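# Put the alphabetically first lettered box in the door tote

## Task

Of all the boxes in this office, find the one whose top letter is earliest in the alphabet. Move that box, and no other object, into the tote beside the door so that no part of it sticks out past the tote's rim. The robot must not topple or finish leaning, or the task fails.

## Robot and tools

ROBOT. The robot is a Hello Robot Stretch 3 with one arm. It has a two-wheeled base, a lift riding on a vertical mast, and a telescoping arm that reaches out to the robot's right side. The arm cannot reach forward, so to shift the gripper forward or back you drive the base. The base is 0.33 m long and 0.34 m wide with a rounded back. It pivots about the point midway between its drive wheels, which is 0.05 m behind the front edge. With the arm fully in and the wrist folded, a spin sweeps a 0.28 m radius. An unfolded, level wrist reaches beyond that radius.

FRAMES. All positions are in metres. The base frame sits on the floor between the drive wheels: x forward, y left, z up. hand_pose is reported in the base frame, at the point where the closed fingertips meet. With all wrist joints at zero, that frame's x points up, y points back along the arm toward the mast, and z points to the robot's rear. The odometry frame is the base frame as it was when the scene began. base_odometry counts only wheel rotation, so wheel slip appears as travel. Its heading is in radians, left positive, from -3.142 to 3.142.

move. One call carries one action. An action contains "base", "joints", or both, and may add "speeds", "pace" or "contact_limits". Alternatively it holds only {"servos": "reboot"}, which re-enables any servo that shut itself off. A move with no action just reports state and images.
- base: a single command, given as a relative offset from where the base last reported itself. {"translate_m": d} drives straight, forward positive, -3 to 3 m. {"rotate_rad": d} spins in place, left positive, -6.4 to 6.4 rad. The base cannot move sideways.
- joints: absolute targets keyed by joint name. Ranges and done-tolerances: lift_m 0 to 1.1 m (±0.004); arm_m 0 to 0.52 m (±0.004); wrist_yaw_rad -1.345 to 4.42 (±0.02), 0 along the arm, positive toward the front; wrist_pitch_rad -1.57 to 0.451 (±0.05), 0 level, negative tips fingers down; wrist_roll_rad -2.911 to 2.918 (±0.02), 0 means fingers side by side and level; gripper_m -0.089 to 0.179 (±0.004), larger is wider, and the real fingertip gap is about 0.007 m under this value when almost shut and 0.025 m under when fully open; head_pan_rad -3.953 to 1.73 (±0.1), 0 forward, positive left, -1.57 looks down the arm; head_tilt_rad -1.53 to 0.419 (±0.1), 0 level, negative down.
- pace: "default" or "max". Top speeds default/max: translate_m 0.12/0.30 m/s, rotate_rad 0.76/1.90 rad/s, lift_m 0.11/0.15 m/s, arm_m 0.14/0.40 m/s. The base is capped at 0.10 m/s and 0.63 rad/s unless lift_m < 0.30, arm_m < 0.03 and wrist_yaw_rad > 2.54 all at once.
- speeds: per-motion top speed by key, no higher than its max.
- contact_limits: per-motion effort threshold that ends the motion with contact_stop. arm_m takes a number 1 to 100 (negative sense when retracting). lift_m takes {"down": n, "up": n}, each 1 to 100, measured above normal free motion; values below about 12 may trip during free travel. Unset, lift uses roughly 32 to 47 down and 21 to 36 up. translate_m and rotate_rad only contact-stop if you give a limit; then either wheel reaching it halts that wheel, which can swivel the robot. Put a limit only alongside its own command.
- blocking: true (default) waits until everything is at rest; false returns within about 0.5 s while motion continues, and a later move overrides only what it names.
- cameras: list from head_camera, nav_camera, wrist_camera, all; [] for none.
An unknown key makes the call invalid; an out-of-range value gets it refused. A refusal, or an unrequested stop, cancels the remaining move, wait and finished_scene calls in that reply. Actions end after 14 to 15 s (time_out).

wait: seconds 0 to 10, no new command; returns early once motion ends. stop: brakes all running motions; stopped joints hold and may keep pressing. zoom_image: camera plus region [x0, y0, x1, y1] in pixels from the top-left, at most 504 by 504. finished_scene: takes scene, the current scene's number; irreversible. Declare the scene solved only when it truly is; the result states success.

RESULTS. The "move" line reads done or the worst status. Statuses: moving, done (for the base, wheels turned the full amount even if slipping), off_target (resting short, maybe still pushing), contact_stop (that joint goes slack), time_out, torque_fault (joint limp until reboot), stopped. on_its_own lists what happened uncommanded; "held at" is a target, not a reading. motor_effort is percent, positive toward larger values, bracket is the peak; positive wheel effort drives forward. lidar_m: 12 sectors of 30 degrees, first straight ahead, counter-clockwise (4th left, 7th behind, 10th right), in a plane 0.17 m up, 0.15 to 12 m; "-" means nothing or too close; misses glass and thin legs. wrist_depth_mm and head_depth_mm are 7x7 median depths in mm (45 to 1000, 280 to 4000). base_tilt is in degrees, forward/right positive, offset up to about 4. If turned_by_wheels and turned_by_imu differ by over 0.15 rad, believe the IMU. head_camera images arrive rotated; turn them a quarter clockwise. nav_camera needs a quarter counter-clockwise.

GRIPPING. Close to a value below the object's width to hold; open at least 0.05 above its width to release. Readings do not confirm a grasp; resend to re-squeeze.

CAUTIONS. Before folding the wrist (yaw to 3.0) or unfolding it, put lift_m between 0.32 and 0.95, wrist_pitch_rad at -0.4, roll near 0; once folded, lift may go to 0.25. If yaw is below -0.4, keep pitch at -0.5 or less. Wrist and head never contact-stop and will shut off after sustained force. Pushing a rigid object with the gripper above about 0.45 m, or driving while snagged, can tip the robot; on any lean, back the gripper off. Thinking time lets the simulation advance. Loose objects may get nudged occasionally. Avoid drops, releasing moving items, slams, hard impacts and heavy pushing.

Each tool is called after "Call:" as name(argument=value, ...) on one line, values as JSON.

## Session

Call:
move()

Scene clock: 0.00 s.
base_odometry: x=+0.000 y=+0.000 heading=+0.000
turned_by_wheels: +0.000
turned_by_imu: +0.000
base_tilt: forward=+1.0 right=-0.1
lidar_m: 0.80 1.67 1.61 1.34 1.00 0.97 1.01 1.40 1.53 1.06 0.79 0.77
head_depth_mm: 723 721 721 719 718 715 717 / 769 768 768 764 764 763 762 / 821 821 819 818 816 815 815 / 884 878 876 874 879 872 871 / 948 944 944 942 942 938 935 / 2044 2152 2141 2178 2210 2205 2170 / 1930 1918 1938 1945 1954 1974 1973
base_status: not commanded
joint_positions: lift_m=+0.444 arm_m=+0.002 wrist_yaw_rad=+3.097 wrist_pitch_rad=-0.467 wrist_roll_rad=+0.000 gripper_m=+0.037 head_pan_rad=+0.000 head_tilt_rad=-0.002
joint_status: not commanded
measured_speeds: all 0
motor_effort: left_wheel=-0.3 right_wheel=+1.7 lift_m=+27.5 arm_m=-9.1 wrist_yaw_rad=+0.9 wrist_pitch_rad=+2.5 wrist_roll_rad=+0.7 gripper_m=-0.2 head_pan_rad=+0.6 head_tilt_rad=+6.0
hand_pose: x=-0.0114 y=+0.0710 z=+0.4454 quat_wxyz=(+0.179, +0.691, +0.148, +0.684) (m; base frame)
wrist_depth_mm: - - 146 - - - - / - - 158 - - - - / - - 172 - - - - / - 920 190 - - - - / 809 785 204 798 813 819 789 / 676 667 128 638 654 695 687 / 581 593 283 580 571 592 588
pictures: head_camera (sideways), nav_camera (sideways), wrist_camera
Images, in order (width x height): head_camera 896x504, nav_camera 672x504, wrist_camera 644x364.

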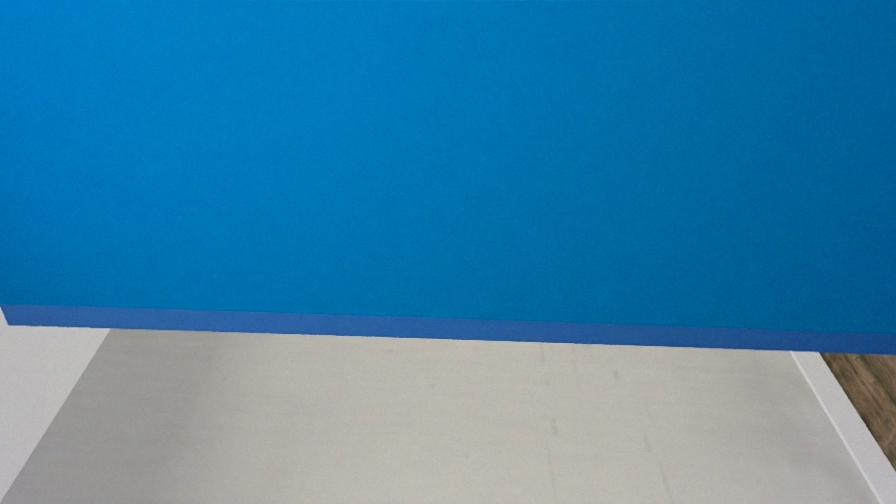

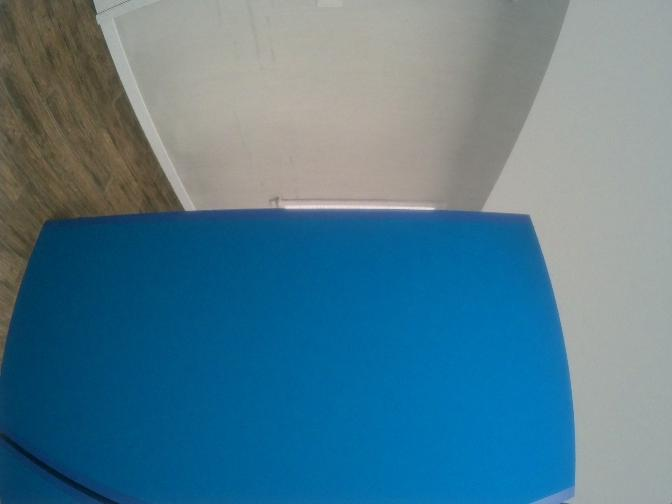

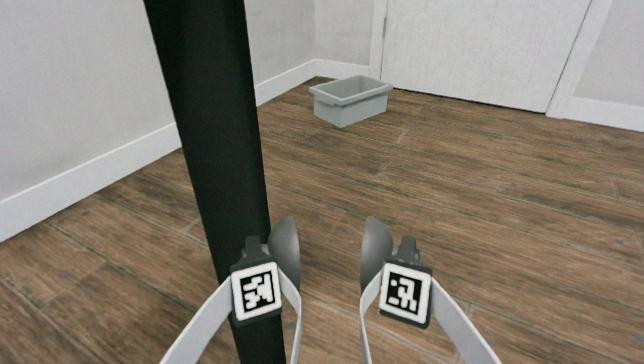

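Call:
move(joints={"head_pan_rad": 1.5, "head_tilt_rad": -0.3}, pace="max", cameras=["head_camera", "nav_camera"])

Call:
move(joints={"head_pan_rad": 0.6, "head_tilt_rad": -0.3}, pace="max", cameras=["head_camera", "nav_camera"])

Call:
move(joints={"head_pan_rad": -0.4, "head_tilt_rad": -0.3}, pace="max", cameras=["head_camera", "nav_camera"])

Call:
move(joints={"head_pan_rad": -1.3, "head_tilt_rad": -0.3}, pace="max", cameras=["head_camera", "nav_camera"])

Call:
move(joints={"head_pan_rad": -2.2, "head_tilt_rad": -0.3}, pace="max", cameras=["head_camera", "nav_camera"])

Call:
move(joints={"head_pan_rad": -3.1, "head_tilt_rad": -0.3}, pace="max", cameras=["head_camera", "nav_camera"])

Call:
move(joints={"head_pan_rad": -3.9, "head_tilt_rad": -0.3}, pace="max", cameras=["head_camera", "nav_camera"])

Scene clock: 11.30 s.
move: done
base_odometry: x=+0.000 y=+0.000 heading=+0.000
turned_by_wheels: +0.000
turned_by_imu: +0.001
base_tilt: forward=+0.9 right=-0.1
lidar_m: 0.80 1.68 1.61 1.34 1.00 0.97 1.01 1.40 1.53 1.06 0.79 0.76
head_depth_mm: 1409 1472 1532 1598 1690 1771 1598 / 1493 1550 1614 1682 1792 1861 1574 / 1581 1666 1739 1828 1954 1972 1520 / 1565 1658 1749 1875 1957 1958 1537 / 1370 1432 1516 1590 1693 1783 1569 / 1220 1270 1328 1393 1471 1545 1532 / 1087 1140 1186 1232 1290 1359 1423
base_status: not commanded
joint_positions: lift_m=+0.444 arm_m=+0.002 wrist_yaw_rad=+3.097 wrist_pitch_rad=-0.467 wrist_roll_rad=+0.000 gripper_m=+0.037 head_pan_rad=+1.533 head_tilt_rad=-0.298
joint_status: all done
measured_speeds: all 0
motor_effort: left_wheel=-0.4(0.6) right_wheel=+2.4(2.6) lift_m=+29.9(30.2) arm_m=-20.3(20.5) wrist_yaw_rad=+0.8(1.2) wrist_pitch_rad=+2.5(2.7) wrist_roll_rad=+0.8(0.9) gripper_m=-0.3(1.0) head_pan_rad=-1.3(5.0) head_tilt_rad=-2.0(5.1)
hand_pose: x=-0.0114 y=+0.0710 z=+0.4454 quat_wxyz=(+0.179, +0.691, +0.148, +0.684) (m; base frame)
wrist_depth_mm: - - 146 - - - - / - - 158 - - - - / - - 172 - - - - / - 973 189 - - - - / 796 800 205 804 810 815 795 / 671 689 127 638 654 685 677 / 577 600 283 590 572 591 593
pictures: head_camera (sideways), nav_camera (sideways)
Images, in order (width x height): head_camera 896x504, nav_camera 672x504.

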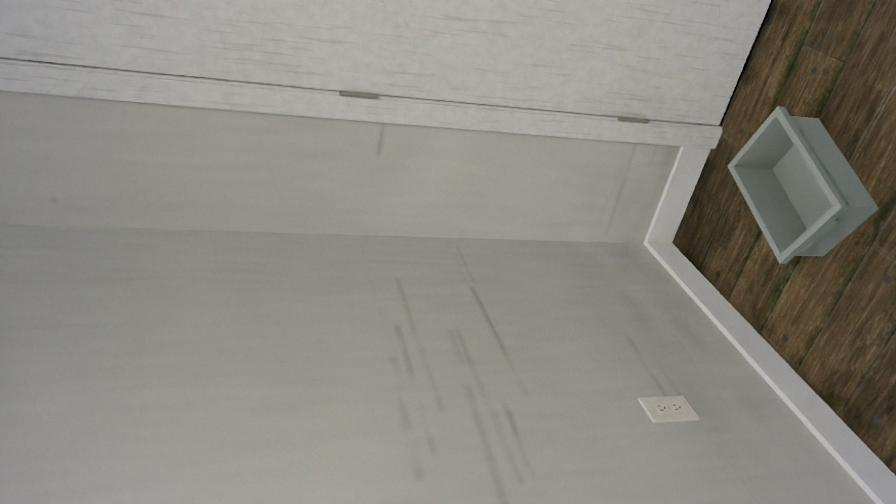

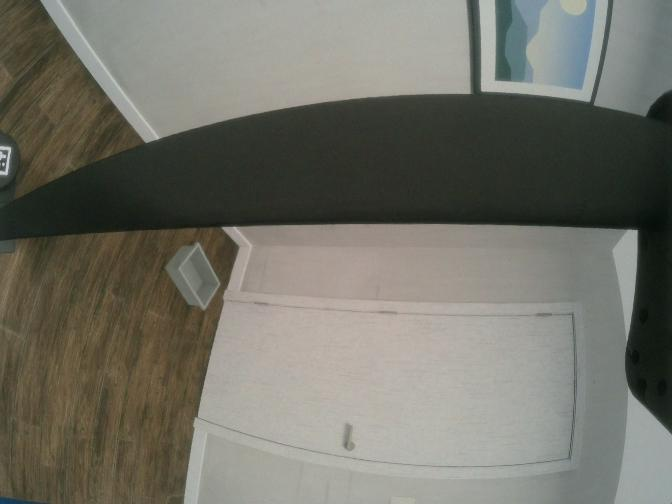

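Scene clock: 12.20 s.
move: done
base_odometry: x=+0.000 y=+0.000 heading=+0.000
turned_by_wheels: +0.000
turned_by_imu: +0.000
base_tilt: forward=+1.0 right=-0.2
lidar_m: 0.80 1.67 1.60 1.34 1.00 0.97 1.01 1.40 1.53 1.06 0.79 0.76
head_depth_mm: 1677 1793 1909 2036 2193 2027 1595 / 1619 1712 1820 1943 2082 2009 1574 / 1564 1639 1754 1862 1971 1993 1591 / 1516 1575 1685 1787 1887 1962 1578 / 1443 1526 1606 1702 1801 1907 1567 / 1409 1475 1555 1618 1717 1834 1566 / 1342 1394 1492 1555 1657 1764 1556
base_status: not commanded
joint_positions: lift_m=+0.444 arm_m=+0.002 wrist_yaw_rad=+3.097 wrist_pitch_rad=-0.467 wrist_roll_rad=+0.000 gripper_m=+0.037 head_pan_rad=+0.598 head_tilt_rad=-0.299
joint_status: all done
measured_speeds: all 0
motor_effort: left_wheel=-0.5(0.6) right_wheel=+2.3(2.7) lift_m=+30.6(30.7) arm_m=-20.1(20.7) wrist_yaw_rad=+0.8(1.4) wrist_pitch_rad=+2.5(2.8) wrist_roll_rad=+0.8(1.0) gripper_m=-0.2(1.2) head_pan_rad=-2.6(5.3) head_tilt_rad=-2.1(3.1)
hand_pose: x=-0.0114 y=+0.0710 z=+0.4454 quat_wxyz=(+0.179, +0.691, +0.148, +0.684) (m; base frame)
wrist_depth_mm: - - 146 - - - - / - - 159 - - - - / - - 172 - - - - / - 915 191 - - - - / 790 775 205 803 815 806 794 / 676 686 128 621 659 690 689 / 576 606 281 582 567 594 587
pictures: head_camera (sideways), nav_camera (sideways)
Images, in order (width x height): head_camera 896x504, nav_camera 672x504.

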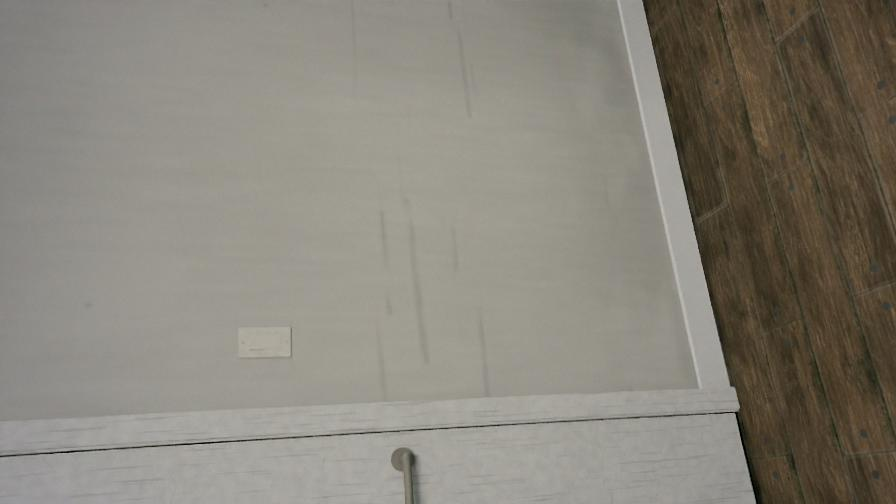

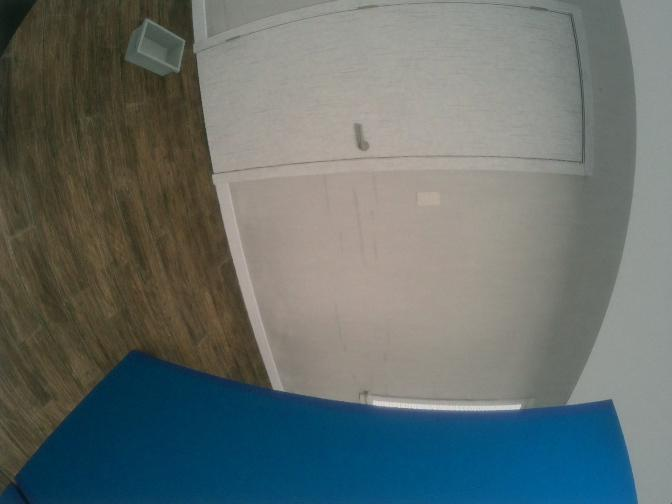

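Scene clock: 13.10 s.
move: done
base_odometry: x=+0.000 y=+0.000 heading=+0.000
turned_by_wheels: +0.000
turned_by_imu: +0.000
base_tilt: forward=+0.9 right=-0.3
lidar_m: 0.80 1.67 1.60 1.35 1.00 0.97 1.01 1.40 1.53 1.06 0.79 0.77
head_depth_mm: 617 645 683 718 760 806 858 / 626 656 693 733 774 822 876 / 635 670 703 745 789 841 897 / 649 681 718 761 807 866 923 / 660 691 731 782 825 881 946 / 672 708 746 791 845 903 970 / 684 717 765 809 863 927 1000
base_status: not commanded
joint_positions: lift_m=+0.444 arm_m=+0.002 wrist_yaw_rad=+3.097 wrist_pitch_rad=-0.467 wrist_roll_rad=+0.000 gripper_m=+0.037 head_pan_rad=-0.426 head_tilt_rad=-0.299
joint_status: all done
measured_speeds: all 0
motor_effort: left_wheel=-0.5(0.6) right_wheel=+2.2(2.7) lift_m=+30.2(30.9) arm_m=-19.9(20.7) wrist_yaw_rad=+0.7(1.2) wrist_pitch_rad=+2.5(2.8) wrist_roll_rad=+0.8(1.1) gripper_m=-0.2(1.0) head_pan_rad=-0.6(4.8) head_tilt_rad=-1.4(4.0)
hand_pose: x=-0.0114 y=+0.0710 z=+0.4454 quat_wxyz=(+0.179, +0.691, +0.148, +0.684) (m; base frame)
wrist_depth_mm: - - 146 - - - - / - - 158 - - - - / - - 172 - - - - / - 947 189 - - - - / 798 809 204 795 785 796 815 / 678 685 127 638 657 674 664 / 585 598 281 589 573 584 586
pictures: head_camera (sideways), nav_camera (sideways)
Images, in order (width x height): head_camera 896x504, nav_camera 672x504.

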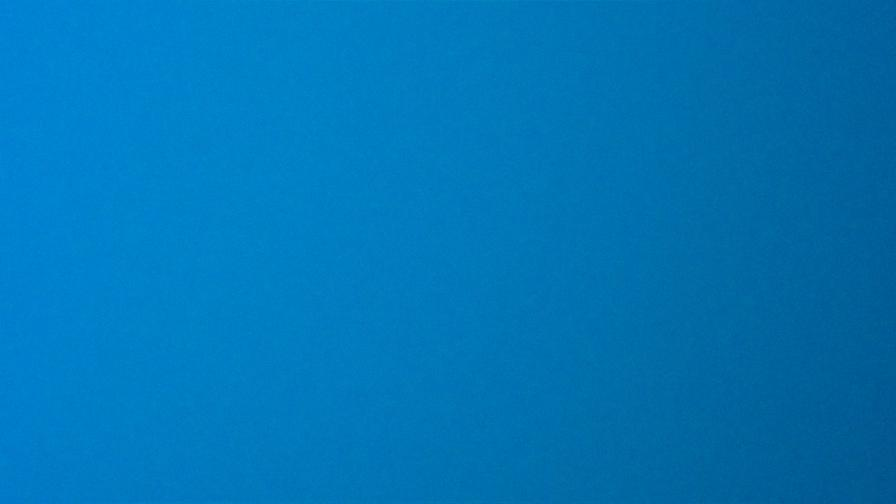

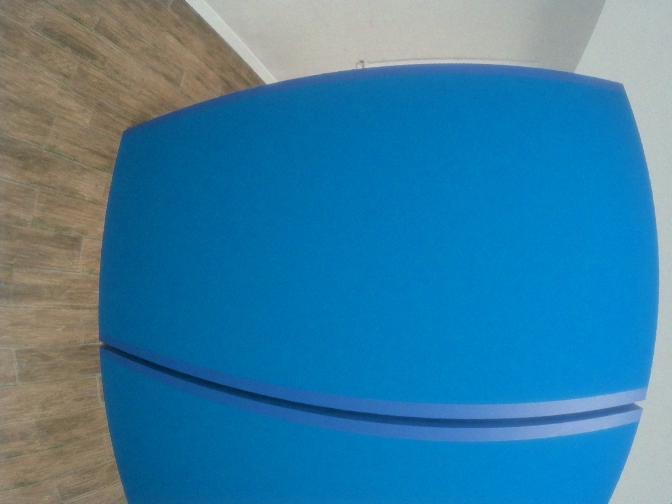

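Scene clock: 13.97 s.
move: done
base_odometry: x=+0.000 y=+0.000 heading=+0.000
turned_by_wheels: +0.000
turned_by_imu: +0.000
base_tilt: forward=+1.0 right=-0.1
lidar_m: 0.80 1.67 1.61 1.34 1.00 0.97 1.01 1.40 1.53 1.06 0.79 0.77
head_depth_mm: 1145 1241 1345 1458 1597 1759 1587 / 1034 1104 1185 1280 1398 1526 1552 / 942 1003 1069 1137 1228 1330 1456 / 866 913 973 1030 1108 1192 1275 / 804 841 886 934 998 1065 1144 / 746 778 819 865 917 971 1029 / 695 728 761 798 839 886 937
base_status: not commanded
joint_positions: lift_m=+0.444 arm_m=+0.002 wrist_yaw_rad=+3.097 wrist_pitch_rad=-0.467 wrist_roll_rad=+0.000 gripper_m=+0.037 head_pan_rad=-1.335 head_tilt_rad=-0.300
joint_status: all done
measured_speeds: all 0
motor_effort: left_wheel=-0.5(0.6) right_wheel=+2.3(2.8) lift_m=+30.4(30.7) arm_m=-20.2(20.7) wrist_yaw_rad=+1.1(1.2) wrist_pitch_rad=+2.6(2.7) wrist_roll_rad=+0.8(1.1) gripper_m=-1.2(1.2) head_pan_rad=+0.5(4.2) head_tilt_rad=-2.3(2.3)
hand_pose: x=-0.0114 y=+0.0710 z=+0.4454 quat_wxyz=(+0.179, +0.691, +0.148, +0.684) (m; base frame)
wrist_depth_mm: - - 146 - - - - / - - 158 - - - - / - - 172 - - - - / - 946 189 - - - - / 800 803 204 779 810 789 801 / 669 672 128 644 658 683 679 / 584 590 283 584 572 585 583
pictures: head_camera (sideways), nav_camera (sideways)
Images, in order (width x height): head_camera 896x504, nav_camera 672x504.

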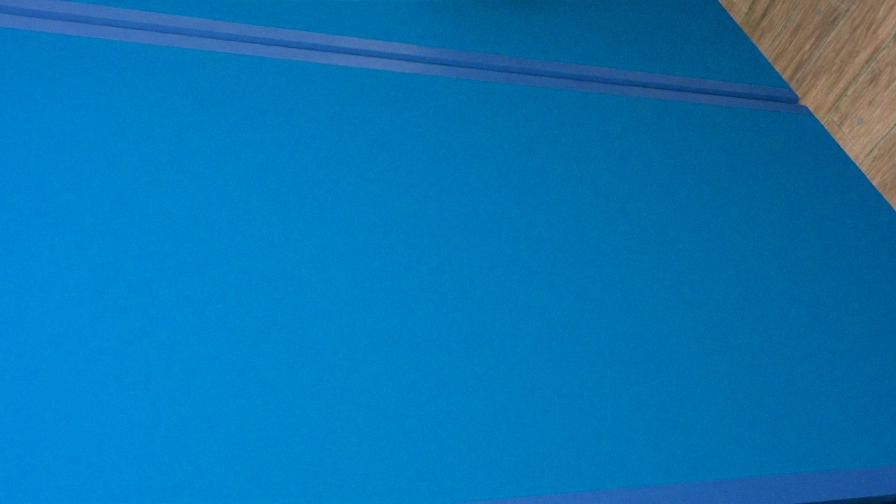

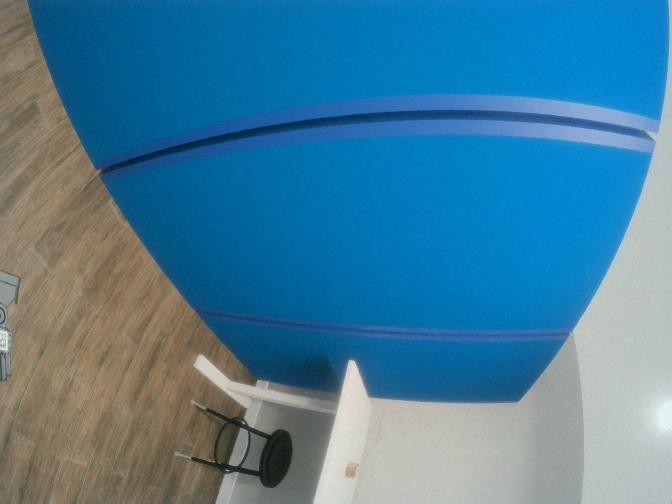

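Scene clock: 14.83 s.
move: done
base_odometry: x=+0.000 y=+0.000 heading=+0.000
turned_by_wheels: +0.000
turned_by_imu: +0.000
base_tilt: forward=+0.9 right=-0.1
lidar_m: 0.80 1.67 1.61 1.34 1.00 0.97 1.01 1.40 1.53 1.06 0.79 0.77
head_depth_mm: 1897 2018 2122 1794 2365 1980 1599 / 1894 1993 2085 1805 2379 2010 1588 / 1892 1994 2079 1781 2369 2011 1590 / 1864 1966 2073 1780 2314 2000 1575 / 1883 1957 2035 1745 2277 1904 1563 / 1838 1947 2050 1719 1814 1908 1555 / 1850 1946 2026 1700 2274 1901 1558
base_status: not commanded
joint_positions: lift_m=+0.444 arm_m=+0.002 wrist_yaw_rad=+3.097 wrist_pitch_rad=-0.467 wrist_roll_rad=+0.000 gripper_m=+0.037 head_pan_rad=-2.238 head_tilt_rad=-0.300
joint_status: all done
measured_speeds: all 0
motor_effort: left_wheel=-0.5(0.6) right_wheel=+2.5(2.7) lift_m=+30.6(30.6) arm_m=-20.0(20.6) wrist_yaw_rad=+0.4(1.1) wrist_pitch_rad=+2.5(2.7) wrist_roll_rad=+0.8(1.1) gripper_m=+0.8(0.8) head_pan_rad=+1.4(5.7) head_tilt_rad=-1.9(4.2)
hand_pose: x=-0.0114 y=+0.0710 z=+0.4454 quat_wxyz=(+0.179, +0.691, +0.148, +0.684) (m; base frame)
wrist_depth_mm: - - 146 - - - - / - - 158 - - - - / - - 172 - - - - / - 929 189 - - - - / 804 791 204 800 815 809 805 / 681 683 127 638 657 679 676 / 581 599 281 575 566 590 588
pictures: head_camera (sideways), nav_camera (sideways)
Images, in order (width x height): head_camera 896x504, nav_camera 672x504.

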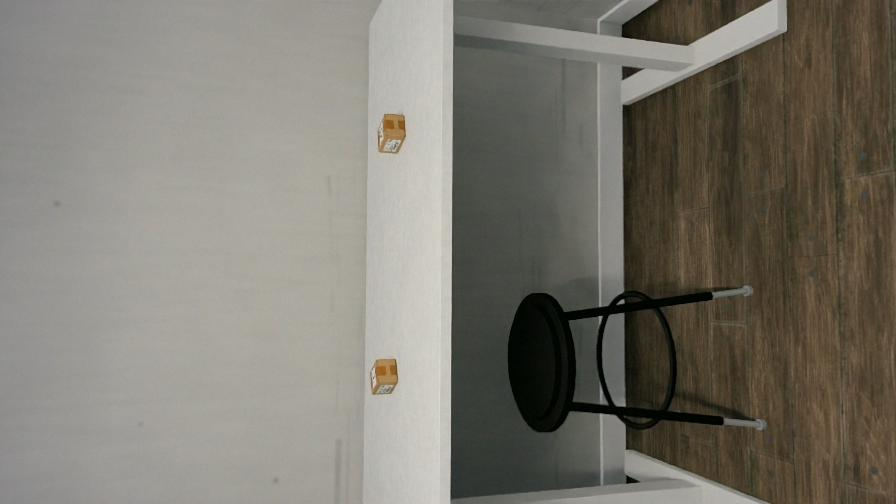

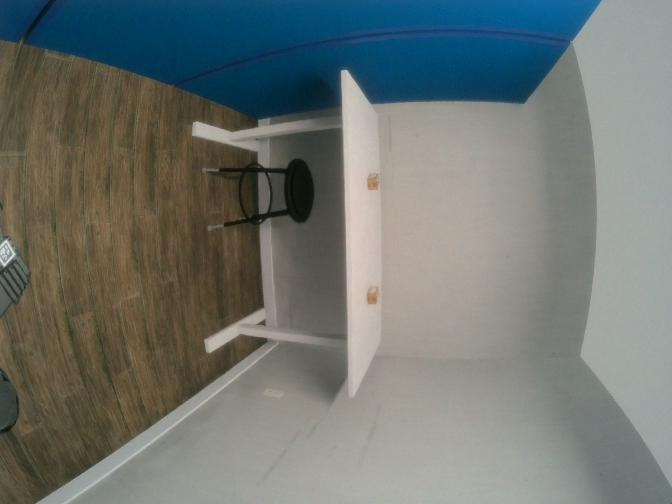

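Scene clock: 15.70 s.
move: done
base_odometry: x=+0.000 y=+0.000 heading=+0.000
turned_by_wheels: +0.000
turned_by_imu: +0.000
base_tilt: forward=+1.0 right=-0.2
lidar_m: 0.80 1.67 1.61 1.34 1.00 0.96 1.01 1.40 1.53 1.06 0.79 0.76
head_depth_mm: 855 886 927 965 1012 1064 1125 / 906 943 987 1030 1085 1147 1208 / 958 997 1052 1106 1165 1235 1298 / 1020 1067 1126 1192 1268 1336 1436 / 1090 1152 1216 1286 1379 1467 1515 / 1177 1234 1317 1397 1501 1631 1576 / 1268 1349 1442 1546 1672 1784 1571
base_status: not commanded
joint_positions: lift_m=+0.444 arm_m=+0.002 wrist_yaw_rad=+3.097 wrist_pitch_rad=-0.467 wrist_roll_rad=+0.000 gripper_m=+0.037 head_pan_rad=-3.140 head_tilt_rad=-0.300
joint_status: all done
measured_speeds: all 0
motor_effort: left_wheel=-0.4(0.6) right_wheel=+2.5(2.7) lift_m=+30.2(30.8) arm_m=-20.0(20.4) wrist_yaw_rad=+0.6(1.1) wrist_pitch_rad=+2.5(2.8) wrist_roll_rad=+0.9(1.1) gripper_m=-0.6(1.2) head_pan_rad=+1.6(5.3) head_tilt_rad=-2.1(3.0)
hand_pose: x=-0.0114 y=+0.0710 z=+0.4454 quat_wxyz=(+0.179, +0.691, +0.148, +0.684) (m; base frame)
wrist_depth_mm: - - 146 - - - - / - - 159 - - - - / - - 172 - - - - / - 952 190 - - - - / 805 795 205 798 793 793 800 / 680 676 128 644 671 667 667 / 589 601 281 578 566 592 574
pictures: head_camera (sideways), nav_camera (sideways)
Images, in order (width x height): head_camera 896x504, nav_camera 672x504.

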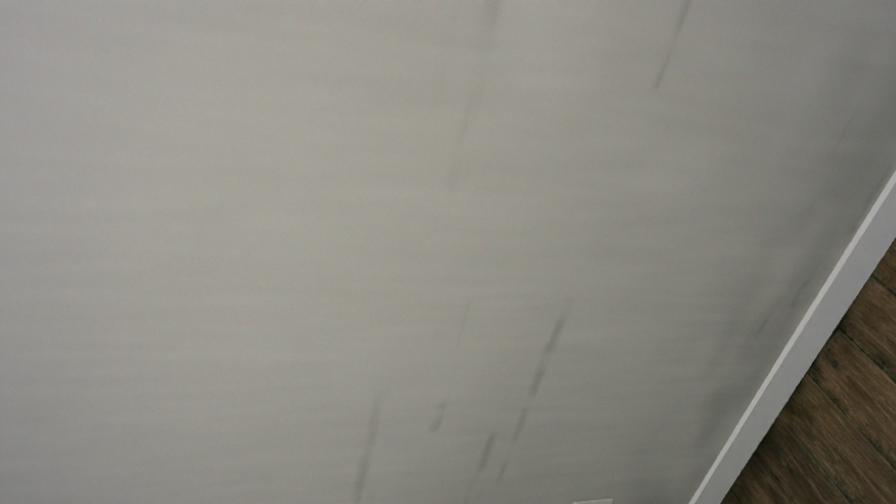

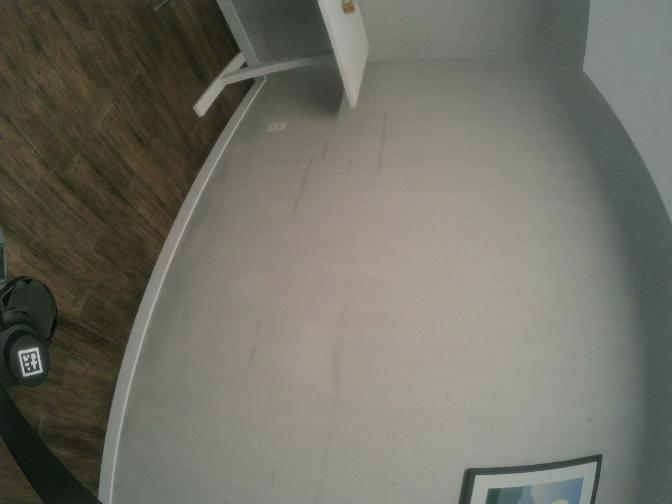

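Scene clock: 16.53 s.
move: done
base_odometry: x=+0.000 y=+0.000 heading=+0.000
turned_by_wheels: +0.000
turned_by_imu: +0.000
base_tilt: forward=+0.8 right=-0.3
lidar_m: 0.80 1.67 1.60 1.34 1.00 0.96 1.01 1.40 1.53 1.06 0.79 0.77
head_depth_mm: - - - - - - - / 844 915 968 - - - - / 842 908 957 1022 1082 1157 1250 / 824 887 939 997 1066 1130 1220 / 810 875 919 978 1037 1109 1194 / 814 857 899 960 1015 1083 1161 / 805 842 891 938 996 1057 1128
base_status: not commanded
joint_positions: lift_m=+0.444 arm_m=+0.002 wrist_yaw_rad=+3.097 wrist_pitch_rad=-0.467 wrist_roll_rad=+0.000 gripper_m=+0.037 head_pan_rad=-3.938 head_tilt_rad=-0.300
joint_status: all done
measured_speeds: all 0
motor_effort: left_wheel=-0.5(0.7) right_wheel=+1.9(2.5) lift_m=+30.4(30.7) arm_m=-19.9(20.3) wrist_yaw_rad=+1.0(1.5) wrist_pitch_rad=+2.4(2.7) wrist_roll_rad=+0.9(1.0) gripper_m=-0.8(1.4) head_pan_rad=+0.3(5.6) head_tilt_rad=-1.1(3.3)
hand_pose: x=-0.0114 y=+0.0710 z=+0.4454 quat_wxyz=(+0.179, +0.691, +0.148, +0.684) (m; base frame)
wrist_depth_mm: - - 146 - - - - / - - 158 - - - - / - - 173 - - - - / - 937 188 - - - - / 801 788 203 783 778 795 790 / 686 678 127 636 656 682 679 / 584 603 283 589 577 585 586
pictures: head_camera (sideways), nav_camera (sideways)
Images, in order (width x height): head_camera 896x504, nav_camera 672x504.

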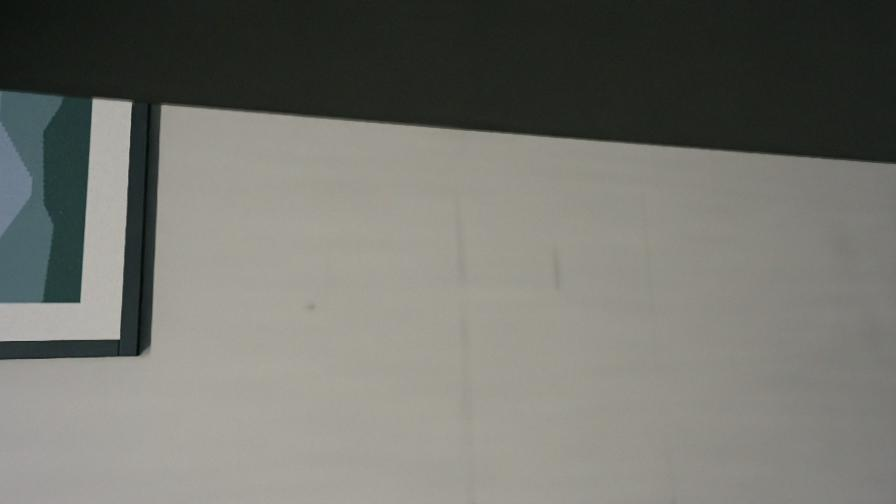

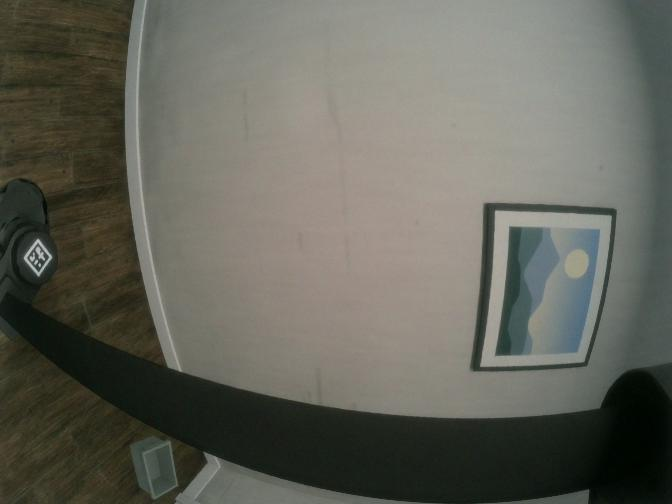

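Call:
move(joints={"head_pan_rad": -2.24, "head_tilt_rad": -0.3}, pace="max", cameras=["head_camera"])

Call:
zoom_image(camera="head_camera", region=[350, 90, 430, 170])

Call:
zoom_image(camera="head_camera", region=[345, 340, 425, 420])

Scene clock: 32.27 s.
move: done
base_odometry: x=+0.000 y=+0.000 heading=+0.000
turned_by_wheels: +0.000
turned_by_imu: +0.001
base_tilt: forward=+1.1 right=+0.0
lidar_m: 0.80 1.68 1.60 1.34 0.99 0.96 1.01 1.40 1.53 1.06 0.79 0.76
head_depth_mm: 1872 1993 2086 1800 2317 1960 1591 / 1866 1983 2077 1709 2324 2007 1587 / 1865 1980 2096 1779 2344 1991 1573 / 1891 1980 2071 1766 2382 1924 1579 / 1864 1998 2078 1732 2330 1982 1579 / 1849 1972 2038 1737 2279 1896 1554 / 1892 1957 2056 1700 2289 1902 1571
base_status: not commanded
joint_positions: lift_m=+0.444 arm_m=+0.002 wrist_yaw_rad=+3.097 wrist_pitch_rad=-0.467 wrist_roll_rad=+0.000 gripper_m=+0.037 head_pan_rad=-2.200 head_tilt_rad=-0.300
joint_status: all done
measured_speeds: all 0
motor_effort: left_wheel=-0.4(0.6) right_wheel=+2.1(2.6) lift_m=+29.9(30.5) arm_m=-20.0(20.0) wrist_yaw_rad=+0.4(1.2) wrist_pitch_rad=+2.4(2.8) wrist_roll_rad=+0.9(1.1) gripper_m=-0.6(0.9) head_pan_rad=-2.3(5.3) head_tilt_rad=-0.1(3.3)
hand_pose: x=-0.0114 y=+0.0710 z=+0.4454 quat_wxyz=(+0.179, +0.691, +0.148, +0.684) (m; base frame)
wrist_depth_mm: - - 146 - - - - / - - 157 - - - - / - - 173 - - - - / - 954 188 - - - - / 796 804 205 809 797 791 800 / 691 678 127 636 648 679 674 / 580 606 282 586 583 597 585
pictures: head_camera (sideways)
Images, in order (width x height): head_camera 896x504.

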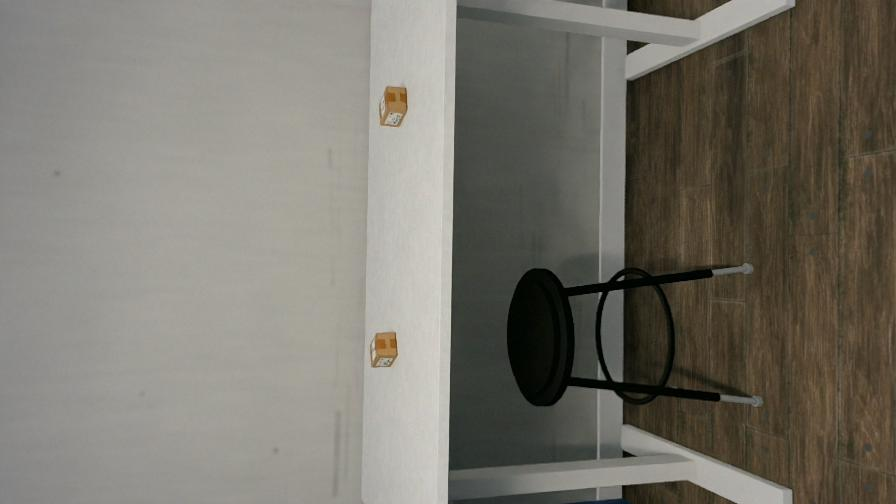

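Scaled by 6.300 from the camera's 896x504 image, which has a finer 1280x720 frame.

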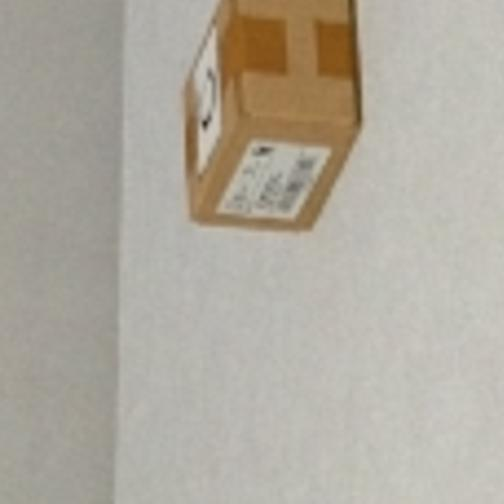

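Scaled by 6.300 from the camera's 896x504 image, which has a finer 1280x720 frame.

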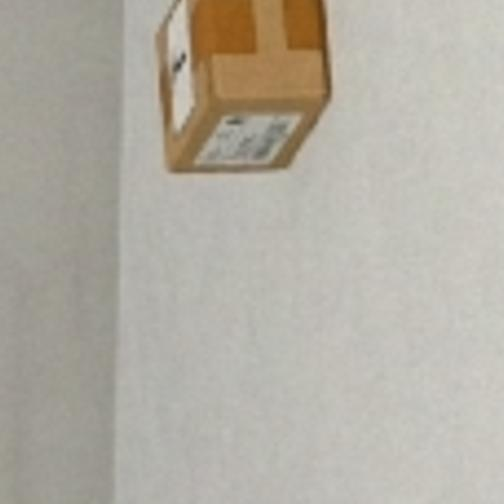

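Call:
move(base={"rotate_rad": -2.23}, joints={"head_pan_rad": 0.0, "head_tilt_rad": -0.4}, pace="max", cameras=[])

Call:
move(base={"translate_m": 0.7}, pace="max", cameras=["head_camera", "nav_camera"])

Call:
zoom_image(camera="head_camera", region=[250, 0, 754, 504])

Scene clock: 49.40 s.
move: done
base_odometry: x=+0.000 y=+0.000 heading=-2.229
turned_by_wheels: -2.229
turned_by_imu: -2.221
base_tilt: forward=+1.0 right=-0.1
lidar_m: 1.53 1.20 0.82 0.77 0.78 1.00 1.60 1.52 1.03 0.97 0.98 1.26
head_depth_mm: 1833 1958 1764 2239 2107 1781 1461 / 1839 1969 1650 2284 2289 1773 1436 / 1843 1967 1740 2293 2280 1759 1434 / 1828 1958 1726 2281 2309 1737 1438 / 1869 1948 1722 1847 2271 1763 1425 / 1805 1941 1697 2198 2161 1740 1438 / 1842 1944 1692 2220 2091 1749 1429
base_status: done
joint_positions: lift_m=+0.444 arm_m=+0.002 wrist_yaw_rad=+3.097 wrist_pitch_rad=-0.467 wrist_roll_rad=+0.000 gripper_m=+0.037 head_pan_rad=+0.002 head_tilt_rad=-0.401
joint_status: all done
measured_speeds: all 0
motor_effort: left_wheel=+11.2(16.1) right_wheel=-10.5(14.2) lift_m=+30.0(30.2) arm_m=-20.0(20.8) wrist_yaw_rad=+0.8(1.5) wrist_pitch_rad=+2.3(2.8) wrist_roll_rad=+0.9(1.1) gripper_m=+0.2(1.5) head_pan_rad=-3.6(4.6) head_tilt_rad=-0.9(5.1)
hand_pose: x=-0.0114 y=+0.0710 z=+0.4454 quat_wxyz=(+0.179, +0.691, +0.148, +0.684) (m; base frame)
wrist_depth_mm: - - 143 - 756 - - / - - 155 - - - - / 787 - 172 - 904 - - / 912 - 189 934 956 - - / 804 794 206 796 805 802 796 / 665 680 127 642 658 674 681 / 585 600 283 591 575 596 590
pictures: none
No camera images: "cameras" was empty.

Scene clock: 57.37 s.
move: done
base_odometry: x=-0.428 y=-0.554 heading=-2.229
turned_by_wheels: +0.000
turned_by_imu: +0.000
base_tilt: forward=+1.0 right=-0.1
lidar_m: 0.84 0.89 0.89 0.83 0.85 1.09 2.30 1.42 0.96 0.90 0.92 1.17
head_depth_mm: 1237 1318 1400 979 815 1758 1425 / 1227 1311 1401 1005 810 1734 1438 / 1223 1315 1392 1000 804 1753 1439 / 1218 1315 1387 992 803 1732 1440 / 1225 1305 1390 991 797 1610 1368 / 1216 1305 1389 986 796 1067 1431 / 1205 1296 1374 980 793 1066 1392
base_status: done
joint_positions: lift_m=+0.444 arm_m=+0.002 wrist_yaw_rad=+3.097 wrist_pitch_rad=-0.467 wrist_roll_rad=+0.000 gripper_m=+0.037 head_pan_rad=+0.000 head_tilt_rad=-0.401
joint_status: not commanded
measured_speeds: all 0
motor_effort: left_wheel=+11.4(17.5) right_wheel=-2.6(6.5) lift_m=+29.5(30.2) arm_m=-18.5(20.4) wrist_yaw_rad=+0.5(1.5) wrist_pitch_rad=+2.4(2.9) wrist_roll_rad=+0.6(1.1) gripper_m=+0.6(1.5) head_pan_rad=-2.8(4.8) head_tilt_rad=+3.1(4.0)
hand_pose: x=-0.0114 y=+0.0710 z=+0.4454 quat_wxyz=(+0.179, +0.691, +0.148, +0.684) (m; base frame)
wrist_depth_mm: 719 720 143 - - 825 - / - 783 155 - 909 902 - / - 866 170 - - - - / 889 923 190 - - - - / 792 791 203 784 793 793 803 / 674 687 128 643 670 667 677 / 584 593 282 581 569 588 590
pictures: head_camera (sideways), nav_camera (sideways)
Images, in order (width x height): head_camera 896x504, nav_camera 672x504.

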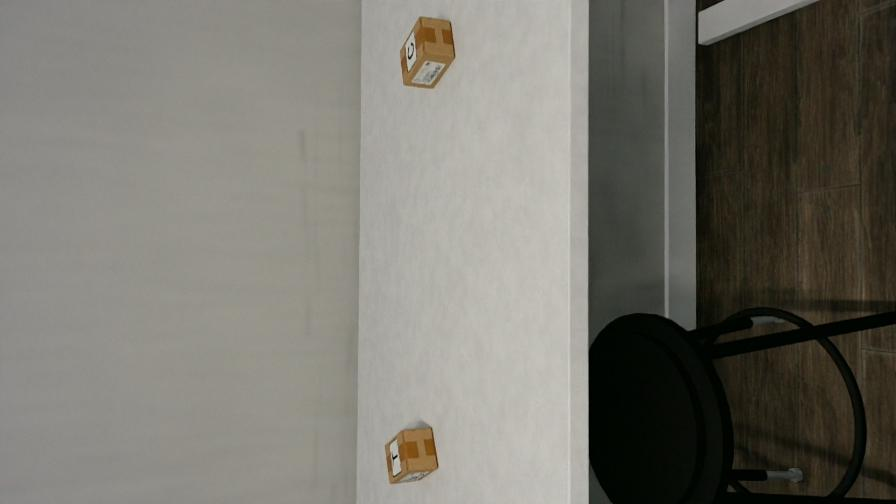

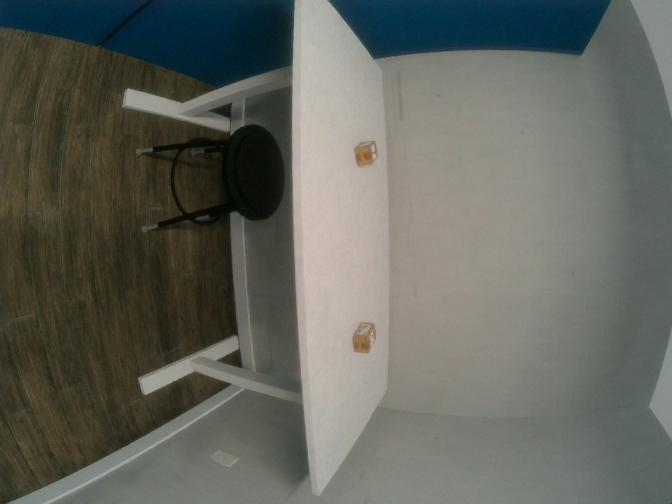

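Scaled by 1.000.

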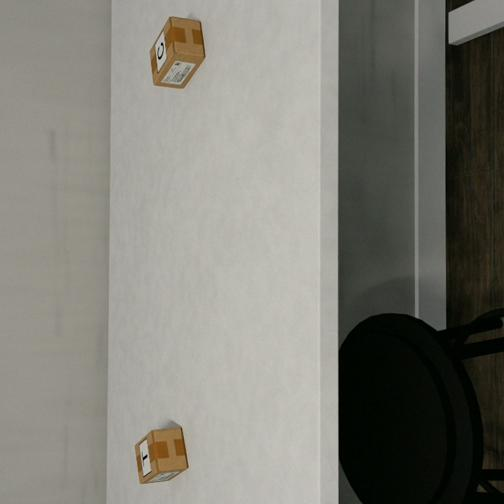

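Call:
zoom_image(camera="head_camera", region=[385, 0, 485, 100])

Call:
zoom_image(camera="head_camera", region=[370, 400, 470, 500])

Scaled by 5.040 from the camera's 896x504 image, which has a finer 1280x720 frame.

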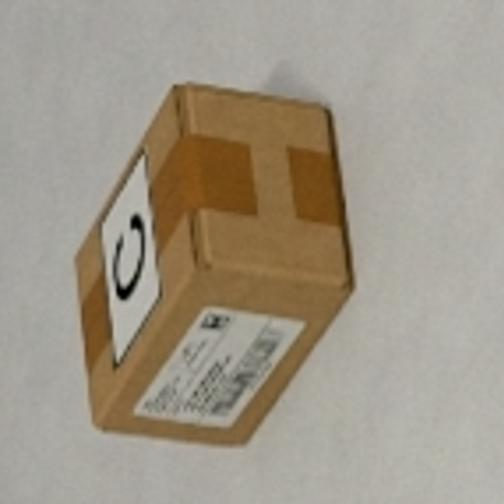

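Scaled by 5.040 from the camera's 896x504 image, which has a finer 1280x720 frame.

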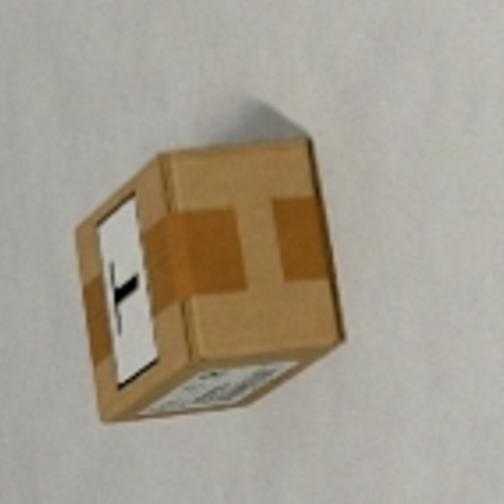

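Call:
zoom_image(camera="head_camera", region=[395, 25, 425, 75])

Call:
zoom_image(camera="head_camera", region=[380, 430, 410, 480])

Scaled by 10.080 from the camera's 896x504 image, which has a finer 1280x720 frame.

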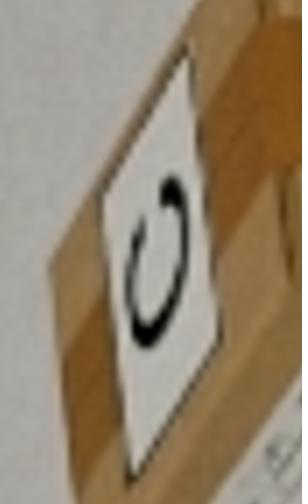

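Scaled by 10.080 from the camera's 896x504 image, which has a finer 1280x720 frame.

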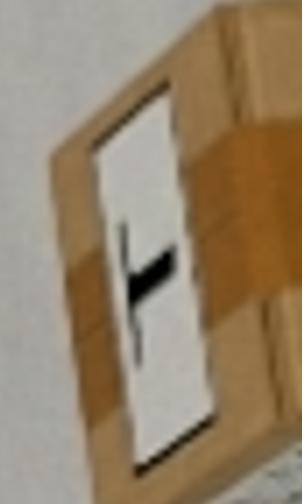

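Call:
move(base={"translate_m": -1.7}, joints={"head_pan_rad": 1.4, "head_tilt_rad": -0.3}, pace="max", cameras=["head_camera", "nav_camera"])

Scene clock: 93.43 s.
move: time_out
base_odometry: x=+0.429 y=+0.555 heading=-2.229
turned_by_wheels: +0.000
turned_by_imu: +0.004
base_tilt: forward=+0.8 right=-0.2
lidar_m: 2.23 1.10 0.75 0.70 1.46 0.99 0.91 0.93 1.10 1.03 1.05 1.34
head_depth_mm: 637 671 714 758 810 868 940 / 622 658 697 741 792 848 919 / 612 645 686 726 769 828 890 / 599 631 667 711 757 805 867 / 590 620 656 693 740 787 842 / 592 3281 3472 3599 2550 1906 1523 / 3182 3356 3582 3639 2693 1972 1564
base_status: translate_m time_out (by the wheels' count: -1.4016 of -1.7000)
joint_positions: lift_m=+0.444 arm_m=+0.002 wrist_yaw_rad=+3.097 wrist_pitch_rad=-0.467 wrist_roll_rad=+0.000 gripper_m=+0.037 head_pan_rad=+1.400 head_tilt_rad=-0.300
joint_status: all done
measured_speeds: all 0
motor_effort: left_wheel=-0.7(12.5) right_wheel=-1.3(13.3) lift_m=+29.0(29.7) arm_m=-15.5(18.5) wrist_yaw_rad=+0.9(1.4) wrist_pitch_rad=+2.4(2.9) wrist_roll_rad=+0.7(1.2) gripper_m=+0.0(1.3) head_pan_rad=-2.1(5.3) head_tilt_rad=-1.7(5.8)
hand_pose: x=-0.0114 y=+0.0710 z=+0.4454 quat_wxyz=(+0.179, +0.691, +0.148, +0.684) (m; base frame)
wrist_depth_mm: - - 146 683 - - - / - - 158 750 - - - / - - 173 - - - 898 / - - 188 883 875 937 - / 803 796 204 794 798 799 806 / 684 672 128 627 660 676 671 / 577 592 282 584 570 588 577
pictures: head_camera (sideways), nav_camera (sideways)
Images, in order (width x height): head_camera 896x504, nav_camera 672x504.

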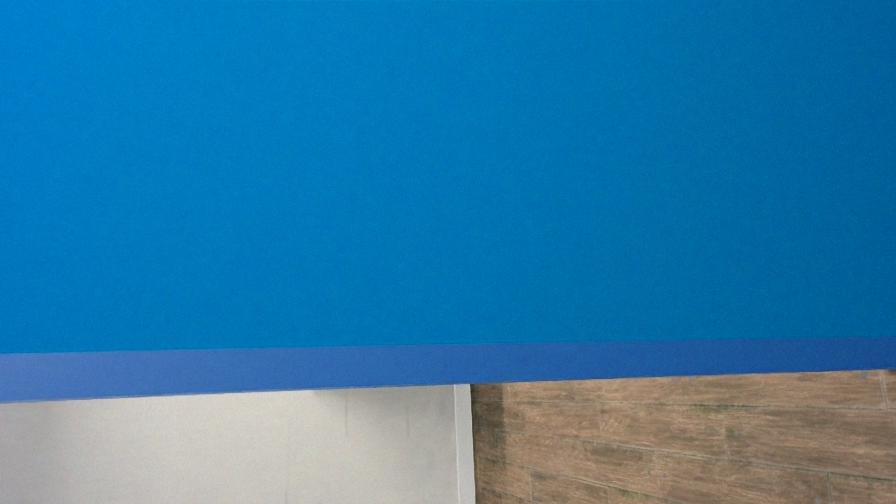

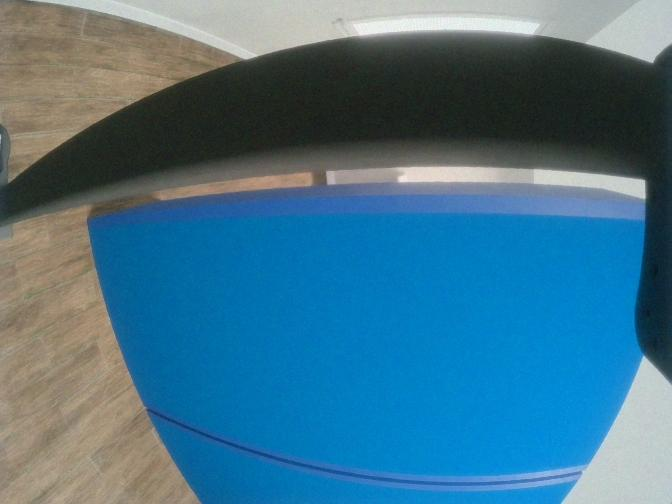

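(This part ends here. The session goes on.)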